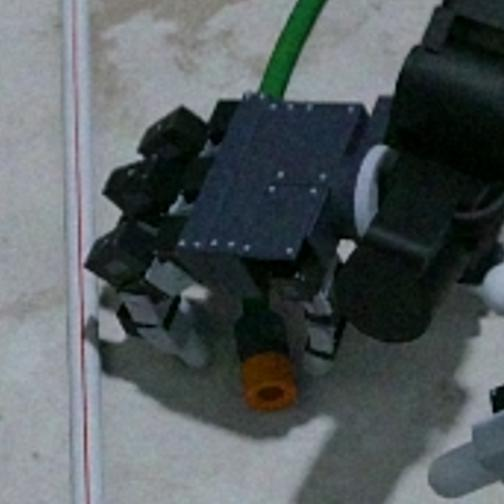

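>>> {"method": "execute_actions", "body": {"actions": [[[0,0,0,0,0,0,0,0,0,0,0,0,0,0,0,0,0,0,0,0,0,0,0.4,-0.6,-0.02,-0.012,-0.004,0,0,0,0.28,0.34,0.82,0.8,0,0,0,0,0,0,0,0,0,0,0,0,0.4,-0.8]],[[0,0,0,0,0,0,0,0,0,0,0,0,0,0,0,0,0,0,0,0,0,0,0.4,-0.6,0,0,0,0,0,0,0.26,0.46,0.83,0.8,0,0,0,0,0,0,0,0,0,0,0,0,0.5,-0.8]],[[0,0,0,0,0,0,0,0,0,0,0,0,0,0,0,0,0,0,0,0,0,0,0.4,-0.6,0,0,0,0,0,0,0.25,0.58,0.83,0.8,0,0,0,0,0,0,0,0,0,0,0,0,0.6,-0.8]]], "cameras": ["cam_high"]}}

>>> {"method": "zoom_image", "body": {"camera": "cam_high", "region": [190, 160, 310, 280]}}

Scene clock: 180.93 s.
left_arm: end_effector_position=(+0.3367, +0.1898, +0.3876) hand_goal=(+0.000, +0.750, +0.580, +0.700, +0.000, +0.750, +0.580, +0.700, +0.000, +0.750, +0.580, +0.700, +0.710, +0.680, +0.230, +0.170) hand_measured=(+1.000, +0.752, +0.580, +0.698, +0.002, +0.752, +0.580, +0.698, +0.002, +0.752, +0.580, +0.698, +0.712, +0.678, +0.232, +0.168) hand_current_ma=(+0, +0, +0, +0, +0, +0, +0, +0, +0, +0, +0, +0, +0, +0, +0, +0) hand_state=(overload, goal, goal, goal, goal, goal, goal, goal, goal, goal, goal, goal, goal, goal, goal, goal) hand_current_limit=0.40 hand_speed=-0.60 end_effector_quat_wxyz=(+0.856, +0.059, +0.514, +0.014) | right_arm: end_effector_position=(+0.4865, +0.5076, +0.0615) hand_goal=(+0.000, -0.218, -0.008, +0.578, +0.000, -0.168, +0.064, +0.586, +0.000, -0.248, -0.700, -0.088, -0.676, +0.680, +0.022, +0.124) hand_measured=(+0.004, -0.168, +0.010, +0.584, +0.002, -0.104, +0.078, +0.592, -0.002, -0.242, -0.694, -0.090, -0.690, +0.678, +0.060, +0.142) hand_current_ma=(+1, +69, +10, +2, +0, +108, +8, +2, +0, +2, +2, +0, -9, +0, +60, +17) hand_state=(goal, blocked, goal, goal, goal, blocked, goal, goal, goal, goal, goal, goal, goal, goal, blocked, goal) hand_current_limit=0.60 hand_speed=-0.80 end_effector_quat_wxyz=(+0.301, -0.435, +0.692, -0.491)
Joint positions: left_arm=[0.612 0.799 0.325 1.08 0.615 -1.82] | right_arm=[0.995 2.121 1.726 -0.861 1.208 -1.917]
Joint torques (N m): left_arm=[1.44 -1.26 9.92 2.18 -0.35 -0.01] | right_arm=[0.62 -19.6 13.2 0.68 0.78 0.17]
Heat: left arm: hottest elbow 41 °C; right arm: hottest elbow 42 °C.
Hand target: left_arm +0.3366, +0.1927, +0.3959; +0.860, +0.060, +0.506, +0.016 | right_arm +0.4889, +0.5226, +0.0552; +0.304, -0.434, +0.694, -0.486
Off the commanded pose: left_arm 0.009 m, 1 deg | right_arm 0.017 m, 1 deg.
Step readings (end_effector_position of left_arm | right_arm):
0: (+0.3367, +0.1898, +0.3876) | (+0.4819, +0.4980, +0.0550)
1: (+0.3367, +0.1898, +0.3876) | (+0.4819, +0.4980, +0.0550)
2: (+0.3367, +0.1898, +0.3876) | (+0.4820, +0.4981, +0.0558)
4: (+0.3367, +0.1898, +0.3876) | (+0.4830, +0.4999, +0.0581)
8: (+0.3367, +0.1898, +0.3876) | (+0.4854, +0.5055, +0.0600)
15: (+0.3367, +0.1898, +0.3876) | (+0.4864, +0.5069, +0.0620)
16: (+0.3367, +0.1898, +0.3876) | (+0.4864, +0.5068, +0.0618)
17: (+0.3367, +0.1898, +0.3876) | (+0.4866, +0.5068, +0.0621)
19: (+0.3367, +0.1898, +0.3876) | (+0.4868, +0.5071, +0.0628)
23: (+0.3367, +0.1898, +0.3876) | (+0.4873, +0.5076, +0.0641)
30: (+0.3367, +0.1898, +0.3876) | (+0.4873, +0.5076, +0.0642)
31: (+0.3367, +0.1898, +0.3876) | (+0.4872, +0.5075, +0.0642)
32: (+0.3367, +0.1898, +0.3876) | (+0.4873, +0.5074, +0.0642)
34: (+0.3367, +0.1898, +0.3876) | (+0.4871, +0.5076, +0.0640)
38: (+0.3367, +0.1898, +0.3876) | (+0.4867, +0.5076, +0.0626)
45: (+0.3367, +0.1898, +0.3876) | (+0.4865, +0.5076, +0.0615)
Images, in order (width x height): cam_high 504x504.

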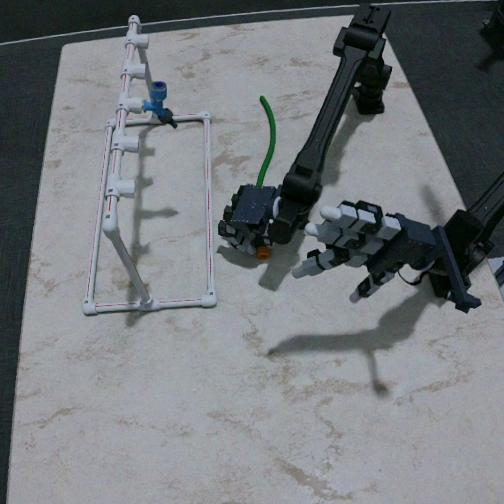

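Scaled by 4.200 from the camera's 504x504 image, which has a finer 720x720 frame.

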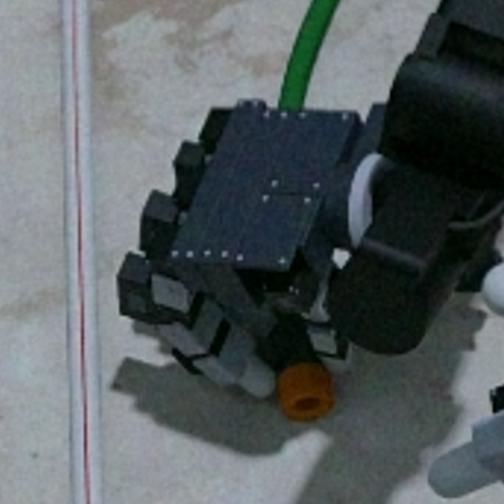

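>>> {"method": "execute_actions", "body": {"actions": [[[0,0,0,0,0,0,0,0,0,0,0,0,0,0,0,0,0,0,0,0,0,0,0.4,-0.6,0,0,0,0,0,0,0.26,0.66,0.81,0.8,0,0,0,0,0,0,0,0,0,0,0,0,0.7,-0.8]],[[0,0,0,0,0,0,0,0,0,0,0,0,0,0,0,0,0,0,0,0,0,0,0.4,-0.6,0,-0.032,-0.0115,0,0,0,0.27,0.69,0.81,0.8,0,0,0,0,0,0,0,0,0,0,0,0,0.75,-0.8]],[[0,0,0,0,0,0,0,0,0,0,0,0,0,0,0,0,0,0,0,0,0,0,0.4,-0.6,0,-0.032,-0.0115,0,0,0,0.27,0.69,0.81,0.8,0,0,0,0,0,0,0,0,0,0,0,0,0.75,-0.8]]], "cameras": ["cam_high"]}}

>>> {"method": "zoom_image", "body": {"camera": "cam_high", "region": [190, 150, 310, 270]}}

Scene clock: 183.47 s.
left_arm: end_effector_position=(+0.3367, +0.1898, +0.3876) hand_goal=(+0.000, +0.750, +0.580, +0.700, +0.000, +0.750, +0.580, +0.700, +0.000, +0.750, +0.580, +0.700, +0.710, +0.680, +0.230, +0.170) hand_measured=(+1.000, +0.752, +0.580, +0.698, +0.002, +0.752, +0.580, +0.698, +0.002, +0.752, +0.580, +0.698, +0.712, +0.678, +0.232, +0.168) hand_current_ma=(+0, +0, +0, +0, +0, +0, +0, +0, +0, +0, +0, +0, +0, +0, +0, +0) hand_state=(overload, goal, goal, goal, goal, goal, goal, goal, goal, goal, goal, goal, goal, goal, goal, goal) hand_current_limit=0.40 hand_speed=-0.60 end_effector_quat_wxyz=(+0.856, +0.059, +0.514, +0.014) | right_arm: end_effector_position=(+0.4826, +0.5035, +0.0683) hand_goal=(+0.000, -0.358, +0.018, +0.582, +0.000, -0.364, +0.010, +0.552, +0.000, -0.416, -0.700, -0.068, -0.640, +0.680, +0.028, +0.146) hand_measured=(+0.008, -0.274, +0.044, +0.596, +0.010, -0.186, +0.078, +0.590, -0.002, -0.408, -0.694, -0.070, -0.682, +0.678, +0.106, +0.184) hand_current_ma=(+2, +175, +22, +7, +3, +481, +110, +40, +0, +4, +2, +0, -48, -1, +210, +67) hand_state=(goal, blocked, blocked, goal, goal, blocked, blocked, blocked, goal, goal, goal, goal, blocked, goal, blocked, blocked) hand_current_limit=0.75 hand_speed=-0.80 end_effector_quat_wxyz=(+0.282, -0.449, +0.687, -0.497)
Joint positions: left_arm=[0.612 0.799 0.325 1.08 0.615 -1.82] | right_arm=[0.996 2.124 1.759 -0.945 1.204 -1.913]
Joint torques (N m): left_arm=[1.49 -1.2 9.92 2.17 -0.35 -0.01] | right_arm=[0.56 -23.77 14.12 0.58 0.92 0.12]
Heat: left arm: hottest elbow 41 °C; right arm: hottest elbow 42 °C.
Hand target: left_arm +0.3366, +0.1927, +0.3959; +0.860, +0.060, +0.506, +0.016 | right_arm +0.4890, +0.5226, +0.0959; +0.304, -0.434, +0.694, -0.486
Off the commanded pose: left_arm 0.009 m, 1 deg | right_arm 0.034 m, 3 deg.
Step readings (end_effector_position of left_arm | right_arm):
0: (+0.3367, +0.1898, +0.3876) | (+0.4865, +0.5076, +0.0615)
1: (+0.3367, +0.1898, +0.3876) | (+0.4865, +0.5076, +0.0615)
2: (+0.3367, +0.1898, +0.3876) | (+0.4865, +0.5076, +0.0614)
4: (+0.3367, +0.1898, +0.3876) | (+0.4864, +0.5075, +0.0607)
8: (+0.3367, +0.1898, +0.3876) | (+0.4863, +0.5075, +0.0596)
15: (+0.3367, +0.1898, +0.3876) | (+0.4863, +0.5075, +0.0596)
16: (+0.3367, +0.1898, +0.3876) | (+0.4863, +0.5074, +0.0595)
17: (+0.3367, +0.1898, +0.3876) | (+0.4859, +0.5068, +0.0593)
19: (+0.3367, +0.1898, +0.3876) | (+0.4850, +0.5060, +0.0594)
23: (+0.3367, +0.1898, +0.3876) | (+0.4842, +0.5047, +0.0603)
30: (+0.3367, +0.1898, +0.3876) | (+0.4837, +0.5040, +0.0612)
31: (+0.3367, +0.1898, +0.3876) | (+0.4836, +0.5039, +0.0613)
32: (+0.3367, +0.1898, +0.3876) | (+0.4834, +0.5036, +0.0616)
34: (+0.3367, +0.1898, +0.3876) | (+0.4830, +0.5031, +0.0628)
38: (+0.3367, +0.1898, +0.3876) | (+0.4825, +0.5034, +0.0659)
45: (+0.3367, +0.1898, +0.3876) | (+0.4826, +0.5035, +0.0681)
Images, in order (width x height): cam_high 504x504.

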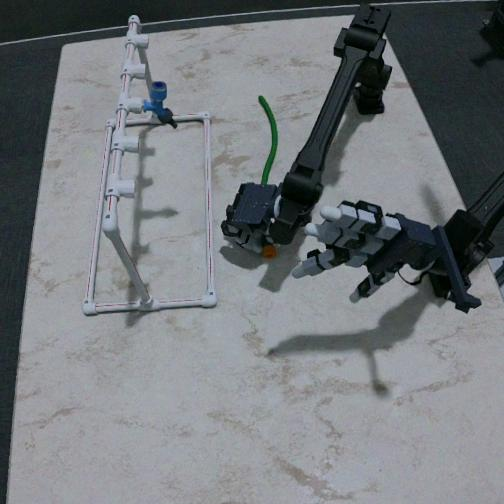

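Scaled by 4.200 from the camera's 504x504 image, which has a finer 720x720 frame.

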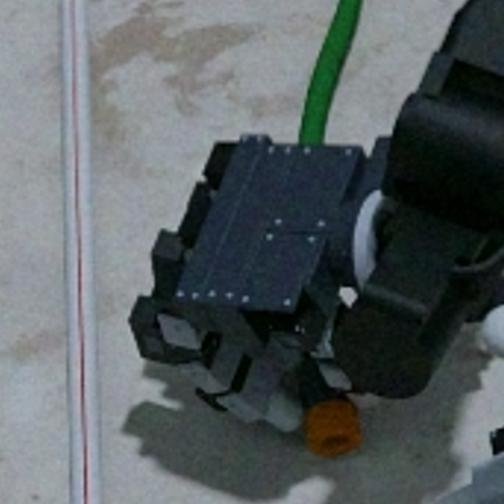

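>>> {"method": "execute_actions", "body": {"actions": [[[0,0,0,0,0,0,0,0,0,0,0,0,0,0,0,0,0,0,0,0,0,0,0.4,-0.6,0,-0.06,-0.0215,0,0,0,0.3,0.69,0.81,0.8,0,0,0,0,0,0,0,0,0,0,0,0,0.72,-0.8]],[[0,0,0,0,0,0,0,0,0,0,0,0,0,0,0,0,0,0,0,0,0,0,0.4,-0.6,0,-0.06,-0.0215,0,0,0,0.32,0.69,0.81,0.8,0,0,0,0,0,0,0,0,0,0,0,0,0.72,-0.8]]], "cameras": ["cam_high"]}}

>>> {"method": "zoom_image", "body": {"camera": "cam_high", "region": [190, 140, 310, 260]}}

Scene clock: 185.87 s.
left_arm: end_effector_position=(+0.3367, +0.1898, +0.3876) hand_goal=(+0.000, +0.750, +0.580, +0.700, +0.000, +0.750, +0.580, +0.700, +0.000, +0.750, +0.580, +0.700, +0.710, +0.680, +0.230, +0.170) hand_measured=(+1.000, +0.752, +0.580, +0.698, +0.002, +0.752, +0.580, +0.698, +0.002, +0.752, +0.580, +0.698, +0.712, +0.678, +0.232, +0.168) hand_current_ma=(+0, +0, +0, +0, +0, +0, +0, +0, +0, +0, +0, +0, +0, +0, +0, +0) hand_state=(overload, goal, goal, goal, goal, goal, goal, goal, goal, goal, goal, goal, goal, goal, goal, goal) hand_current_limit=0.40 hand_speed=-0.60 end_effector_quat_wxyz=(+0.856, +0.059, +0.514, +0.014) | right_arm: end_effector_position=(+0.4856, +0.5084, +0.1460) hand_goal=(+0.000, -0.352, -0.026, +0.534, +0.000, -0.378, -0.070, +0.480, +0.000, -0.410, -0.700, -0.074, -0.634, +0.680, +0.028, +0.138) hand_measured=(+0.004, -0.344, -0.018, +0.538, +0.004, -0.370, -0.064, +0.484, -0.002, -0.408, -0.694, -0.072, -0.636, +0.678, +0.032, +0.140) hand_current_ma=(+1, +3, +3, +1, +1, +3, +2, +1, +0, +1, +2, +0, +0, +0, +1, +1) hand_state=(goal, goal, goal, goal, goal, goal, goal, goal, goal, goal, goal, goal, goal, goal, goal, goal) hand_current_limit=0.72 hand_speed=-0.80 end_effector_quat_wxyz=(+0.285, -0.447, +0.688, -0.496)
Joint positions: left_arm=[0.612 0.799 0.325 1.08 0.615 -1.82] | right_arm=[0.996 2.075 1.888 -1.115 1.203 -1.913]
Joint torques (N m): left_arm=[1.38 -1.2 9.92 2.15 -0.35 -0.01] | right_arm=[0.56 -24 14.16 0.61 0.94 0.09]
Heat: left arm: hottest elbow 41 °C; right arm: hottest elbow 43 °C.
Hand target: left_arm +0.3366, +0.1927, +0.3959; +0.860, +0.060, +0.506, +0.016 | right_arm +0.4892, +0.5224, +0.1725; +0.304, -0.434, +0.694, -0.486
Off the commanded pose: left_arm 0.009 m, 1 deg | right_arm 0.030 m, 3 deg.
Step readings (end_effector_position of left_arm | right_arm):
0: (+0.3367, +0.1898, +0.3876) | (+0.4825, +0.5034, +0.0683)
1: (+0.3367, +0.1898, +0.3876) | (+0.4825, +0.5034, +0.0685)
2: (+0.3367, +0.1898, +0.3876) | (+0.4823, +0.5031, +0.0691)
4: (+0.3367, +0.1898, +0.3876) | (+0.4816, +0.5022, +0.0717)
8: (+0.3367, +0.1898, +0.3876) | (+0.4819, +0.5026, +0.0818)
15: (+0.3367, +0.1898, +0.3876) | (+0.4837, +0.5054, +0.0982)
16: (+0.3367, +0.1898, +0.3876) | (+0.4838, +0.5056, +0.0994)
17: (+0.3367, +0.1898, +0.3876) | (+0.4837, +0.5054, +0.1005)
19: (+0.3367, +0.1898, +0.3876) | (+0.4829, +0.5044, +0.1040)
23: (+0.3367, +0.1898, +0.3876) | (+0.4830, +0.5044, +0.1177)
30: (+0.3367, +0.1898, +0.3876) | (+0.4858, +0.5087, +0.1433)
Images, in order (width x height): cam_high 504x504.

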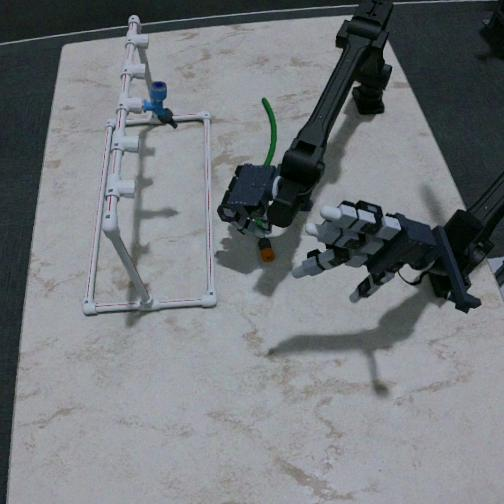

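Scaled by 4.200 from the camera's 504x504 image, which has a finer 720x720 frame.

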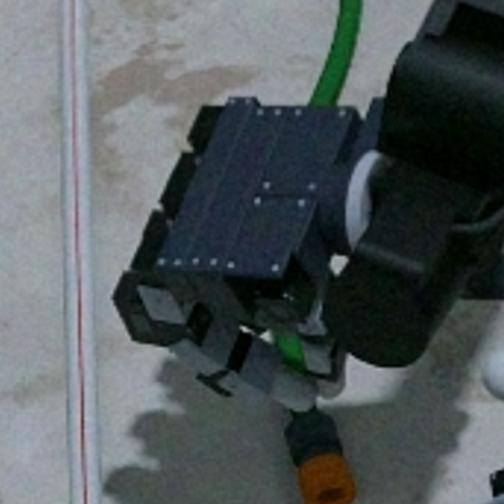

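>>> {"method": "execute_actions", "body": {"actions": [[[0,0,0,0,0,0,0,0,0,0,0,0,0,0,0,0,0,0,0,0,0,0,0.4,-0.6,0,0,0,0,0,0,0.38,0.22,0.75,0.8,0,0,0,0,0,0,0,0,0,0,0,0,0.4,-0.6]],[[0,0,0,0,0,0,0,0,0,0,0,0,0,0,0,0,0,0,0,0,0,0,0.4,-0.6,0.1165,0.09,0.021,0,0,0,0.38,0.22,0.75,0.8,0,0,0,0,0,0,0,0,0,0,0,0,0.4,-0.6]]], "cameras": ["cam_high"]}}

>>> {"method": "zoom_image", "body": {"camera": "cam_high", "region": [200, 150, 320, 270]}}

Scene clock: 191.13 s.
left_arm: end_effector_position=(+0.3367, +0.1898, +0.3876) hand_goal=(+0.000, +0.750, +0.580, +0.700, +0.000, +0.750, +0.580, +0.700, +0.000, +0.750, +0.580, +0.700, +0.710, +0.680, +0.230, +0.170) hand_measured=(+1.000, +0.752, +0.580, +0.698, +0.002, +0.752, +0.580, +0.698, +0.002, +0.752, +0.580, +0.698, +0.712, +0.678, +0.232, +0.168) hand_current_ma=(+0, +0, +0, +0, +0, +0, +0, +0, +0, +0, +0, +0, +0, +0, +0, +0) hand_state=(overload, goal, goal, goal, goal, goal, goal, goal, goal, goal, goal, goal, goal, goal, goal, goal) hand_current_limit=0.40 hand_speed=-0.60 end_effector_quat_wxyz=(+0.856, +0.059, +0.514, +0.014) | right_arm: end_effector_position=(+0.4545, +0.4601, +0.1092) hand_goal=(+0.000, +0.308, -0.188, +0.384, +0.000, +0.430, -0.072, +0.374, +0.000, +0.286, -0.700, -0.174, -0.526, +0.680, +0.042, +0.044) hand_measured=(+0.002, +0.300, -0.184, +0.386, +0.004, +0.416, -0.070, +0.378, -0.002, +0.278, -0.694, -0.172, -0.526, +0.678, +0.040, +0.046) hand_current_ma=(+0, -3, +1, +1, +0, -9, +0, +1, +0, -3, +2, +1, +0, +0, +0, +1) hand_state=(goal, goal, goal, goal, goal, goal, goal, goal, goal, goal, goal, goal, goal, goal, goal, goal) hand_current_limit=0.40 hand_speed=-0.60 end_effector_quat_wxyz=(+0.295, -0.433, +0.696, -0.491)
Joint positions: left_arm=[0.612 0.799 0.325 1.08 0.615 -1.82] | right_arm=[0.996 1.941 1.57 -0.926 1.205 -1.878]
Joint torques (N m): left_arm=[1.44 -1.2 9.91 2.15 -0.36 -0.01] | right_arm=[0.26 -21.48 9.05 1.78 1.08 -0.14]
Heat: left arm: hottest elbow 41 °C; right arm: hottest elbow 43 °C.
Hand target: left_arm +0.3366, +0.1927, +0.3959; +0.860, +0.060, +0.506, +0.016 | right_arm +0.4529, +0.4624, +0.1174; +0.304, -0.434, +0.694, -0.486
Off the commanded pose: left_arm 0.009 m, 1 deg | right_arm 0.009 m, 1 deg.
Step readings (end_effector_position of left_arm | right_arm):
0: (+0.3367, +0.1898, +0.3876) | (+0.4856, +0.5084, +0.1460)
1: (+0.3367, +0.1898, +0.3876) | (+0.4856, +0.5084, +0.1460)
2: (+0.3367, +0.1898, +0.3876) | (+0.4855, +0.5084, +0.1459)
4: (+0.3367, +0.1898, +0.3876) | (+0.4854, +0.5082, +0.1459)
8: (+0.3367, +0.1898, +0.3876) | (+0.4852, +0.5079, +0.1458)
15: (+0.3367, +0.1898, +0.3876) | (+0.4852, +0.5078, +0.1458)
16: (+0.3367, +0.1898, +0.3876) | (+0.4852, +0.5079, +0.1458)
17: (+0.3367, +0.1898, +0.3876) | (+0.4844, +0.5064, +0.1442)
19: (+0.3367, +0.1898, +0.3876) | (+0.4765, +0.4942, +0.1365)
23: (+0.3367, +0.1898, +0.3876) | (+0.4561, +0.4626, +0.1132)
30: (+0.3367, +0.1898, +0.3876) | (+0.4521, +0.4564, +0.0956)
Images, in order (width x height): cam_high 504x504.

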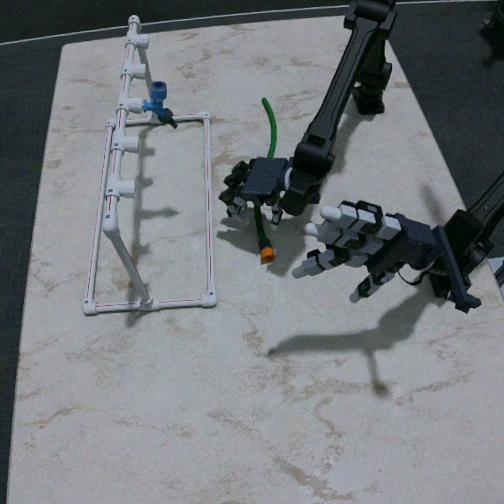

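Scaled by 4.200 from the camera's 504x504 image, which has a finer 720x720 frame.

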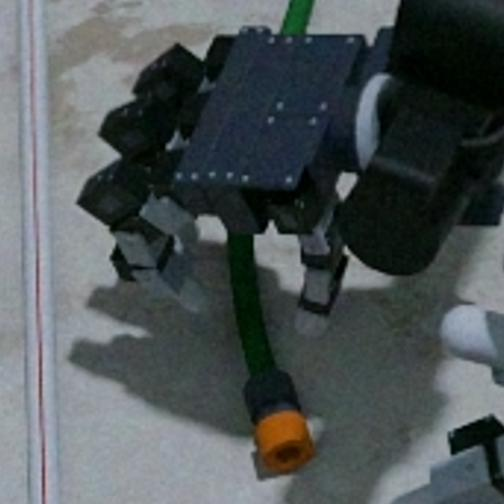

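>>> {"method": "execute_actions", "body": {"actions": [[[0,0,0,0,0,0,0,0,0,0,0,0,0,0,0,0,0,0,0,0,0,0,0.4,-0.6,0,0.0705,0.0257,0,0,0,0.38,0.22,0.75,0.8,0,0,0,0,0,0,0,0,0,0,0,0,0.4,-0.6]],[[0,0,0,0,0,0,0,0,0,0,0,0,0,0,0,0,0,0,0,0,0,0,0.4,-0.6,0,0.0462,0.0168,0,0,0,0.38,0.22,0.75,0.8,0,0,0,0,0,0,0,0,0,0,0,0,0.4,-0.6]]], "cameras": ["cam_high"]}}

>>> {"method": "zoom_image", "body": {"camera": "cam_high", "region": [200, 150, 320, 270]}}

Scene clock: 192.90 s.
left_arm: end_effector_position=(+0.3367, +0.1898, +0.3876) hand_goal=(+0.000, +0.750, +0.580, +0.700, +0.000, +0.750, +0.580, +0.700, +0.000, +0.750, +0.580, +0.700, +0.710, +0.680, +0.230, +0.170) hand_measured=(+1.000, +0.752, +0.580, +0.698, +0.002, +0.752, +0.580, +0.698, +0.002, +0.752, +0.580, +0.698, +0.712, +0.678, +0.232, +0.168) hand_current_ma=(+0, +0, +0, +0, +0, +0, +0, +0, +0, +0, +0, +0, +0, +0, +0, +0) hand_state=(overload, goal, goal, goal, goal, goal, goal, goal, goal, goal, goal, goal, goal, goal, goal, goal) hand_current_limit=0.40 hand_speed=-0.60 end_effector_quat_wxyz=(+0.856, +0.059, +0.514, +0.014) | right_arm: end_effector_position=(+0.4542, +0.4596, +0.0552) hand_goal=(+0.000, +0.308, -0.188, +0.384, +0.000, +0.430, -0.072, +0.374, +0.000, +0.286, -0.700, -0.174, -0.526, +0.680, +0.042, +0.044) hand_measured=(+0.002, +0.300, -0.184, +0.386, +0.004, +0.416, -0.070, +0.378, -0.002, +0.278, -0.694, -0.172, -0.526, +0.678, +0.040, +0.046) hand_current_ma=(+0, -3, +1, +1, +0, -9, +0, +1, +0, -3, +1, +1, +0, +0, +0, +1) hand_state=(goal, goal, goal, goal, goal, goal, goal, goal, goal, goal, goal, goal, goal, goal, goal, goal) hand_current_limit=0.40 hand_speed=-0.60 end_effector_quat_wxyz=(+0.309, -0.426, +0.699, -0.485)
Joint positions: left_arm=[0.612 0.799 0.325 1.08 0.615 -1.82] | right_arm=[0.996 1.983 1.474 -0.743 1.205 -1.891]
Joint torques (N m): left_arm=[1.44 -1.26 9.92 2.17 -0.35 -0.01] | right_arm=[0.32 -18.2 9.31 1.87 0.99 -0.11]
Heat: left arm: hottest elbow 41 °C; right arm: hottest elbow 43 °C.
Hand target: left_arm +0.3366, +0.1927, +0.3959; +0.860, +0.060, +0.506, +0.016 | right_arm +0.4529, +0.4625, +0.0429; +0.305, -0.434, +0.694, -0.486
Off the commanded pose: left_arm 0.009 m, 1 deg | right_arm 0.013 m, 1 deg.
Step readings (end_effector_position of left_arm | right_arm):
0: (+0.3367, +0.1898, +0.3876) | (+0.4545, +0.4601, +0.1092)
1: (+0.3367, +0.1898, +0.3876) | (+0.4545, +0.4601, +0.1089)
2: (+0.3367, +0.1898, +0.3876) | (+0.4549, +0.4606, +0.1078)
4: (+0.3367, +0.1898, +0.3876) | (+0.4554, +0.4614, +0.1033)
8: (+0.3367, +0.1898, +0.3876) | (+0.4534, +0.4584, +0.0919)
15: (+0.3367, +0.1898, +0.3876) | (+0.4545, +0.4600, +0.0883)
16: (+0.3367, +0.1898, +0.3876) | (+0.4547, +0.4603, +0.0884)
17: (+0.3367, +0.1898, +0.3876) | (+0.4550, +0.4608, +0.0877)
19: (+0.3367, +0.1898, +0.3876) | (+0.4558, +0.4621, +0.0848)
23: (+0.3367, +0.1898, +0.3876) | (+0.4553, +0.4614, +0.0716)
30: (+0.3367, +0.1898, +0.3876) | (+0.4539, +0.4591, +0.0550)
Images, in order (width x height): cam_high 504x504.

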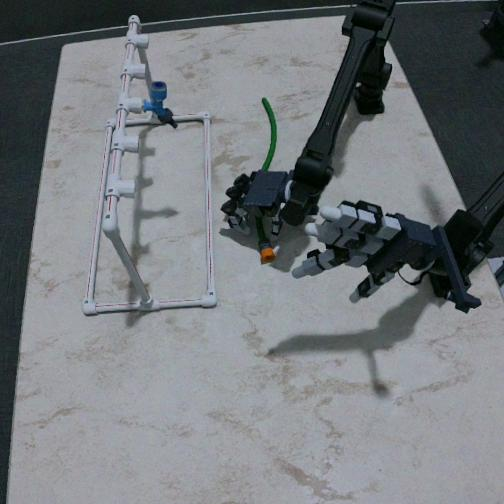

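Scaled by 4.200 from the camera's 504x504 image, which has a finer 720x720 frame.

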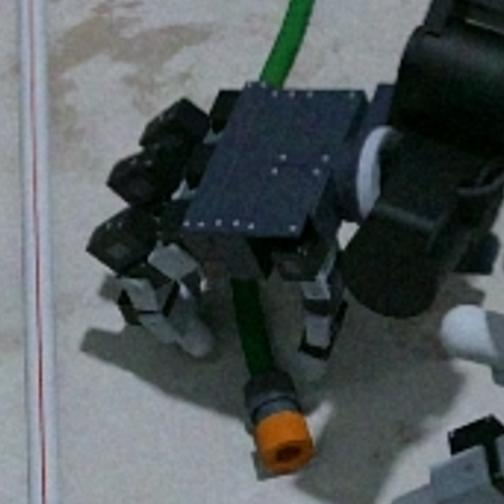

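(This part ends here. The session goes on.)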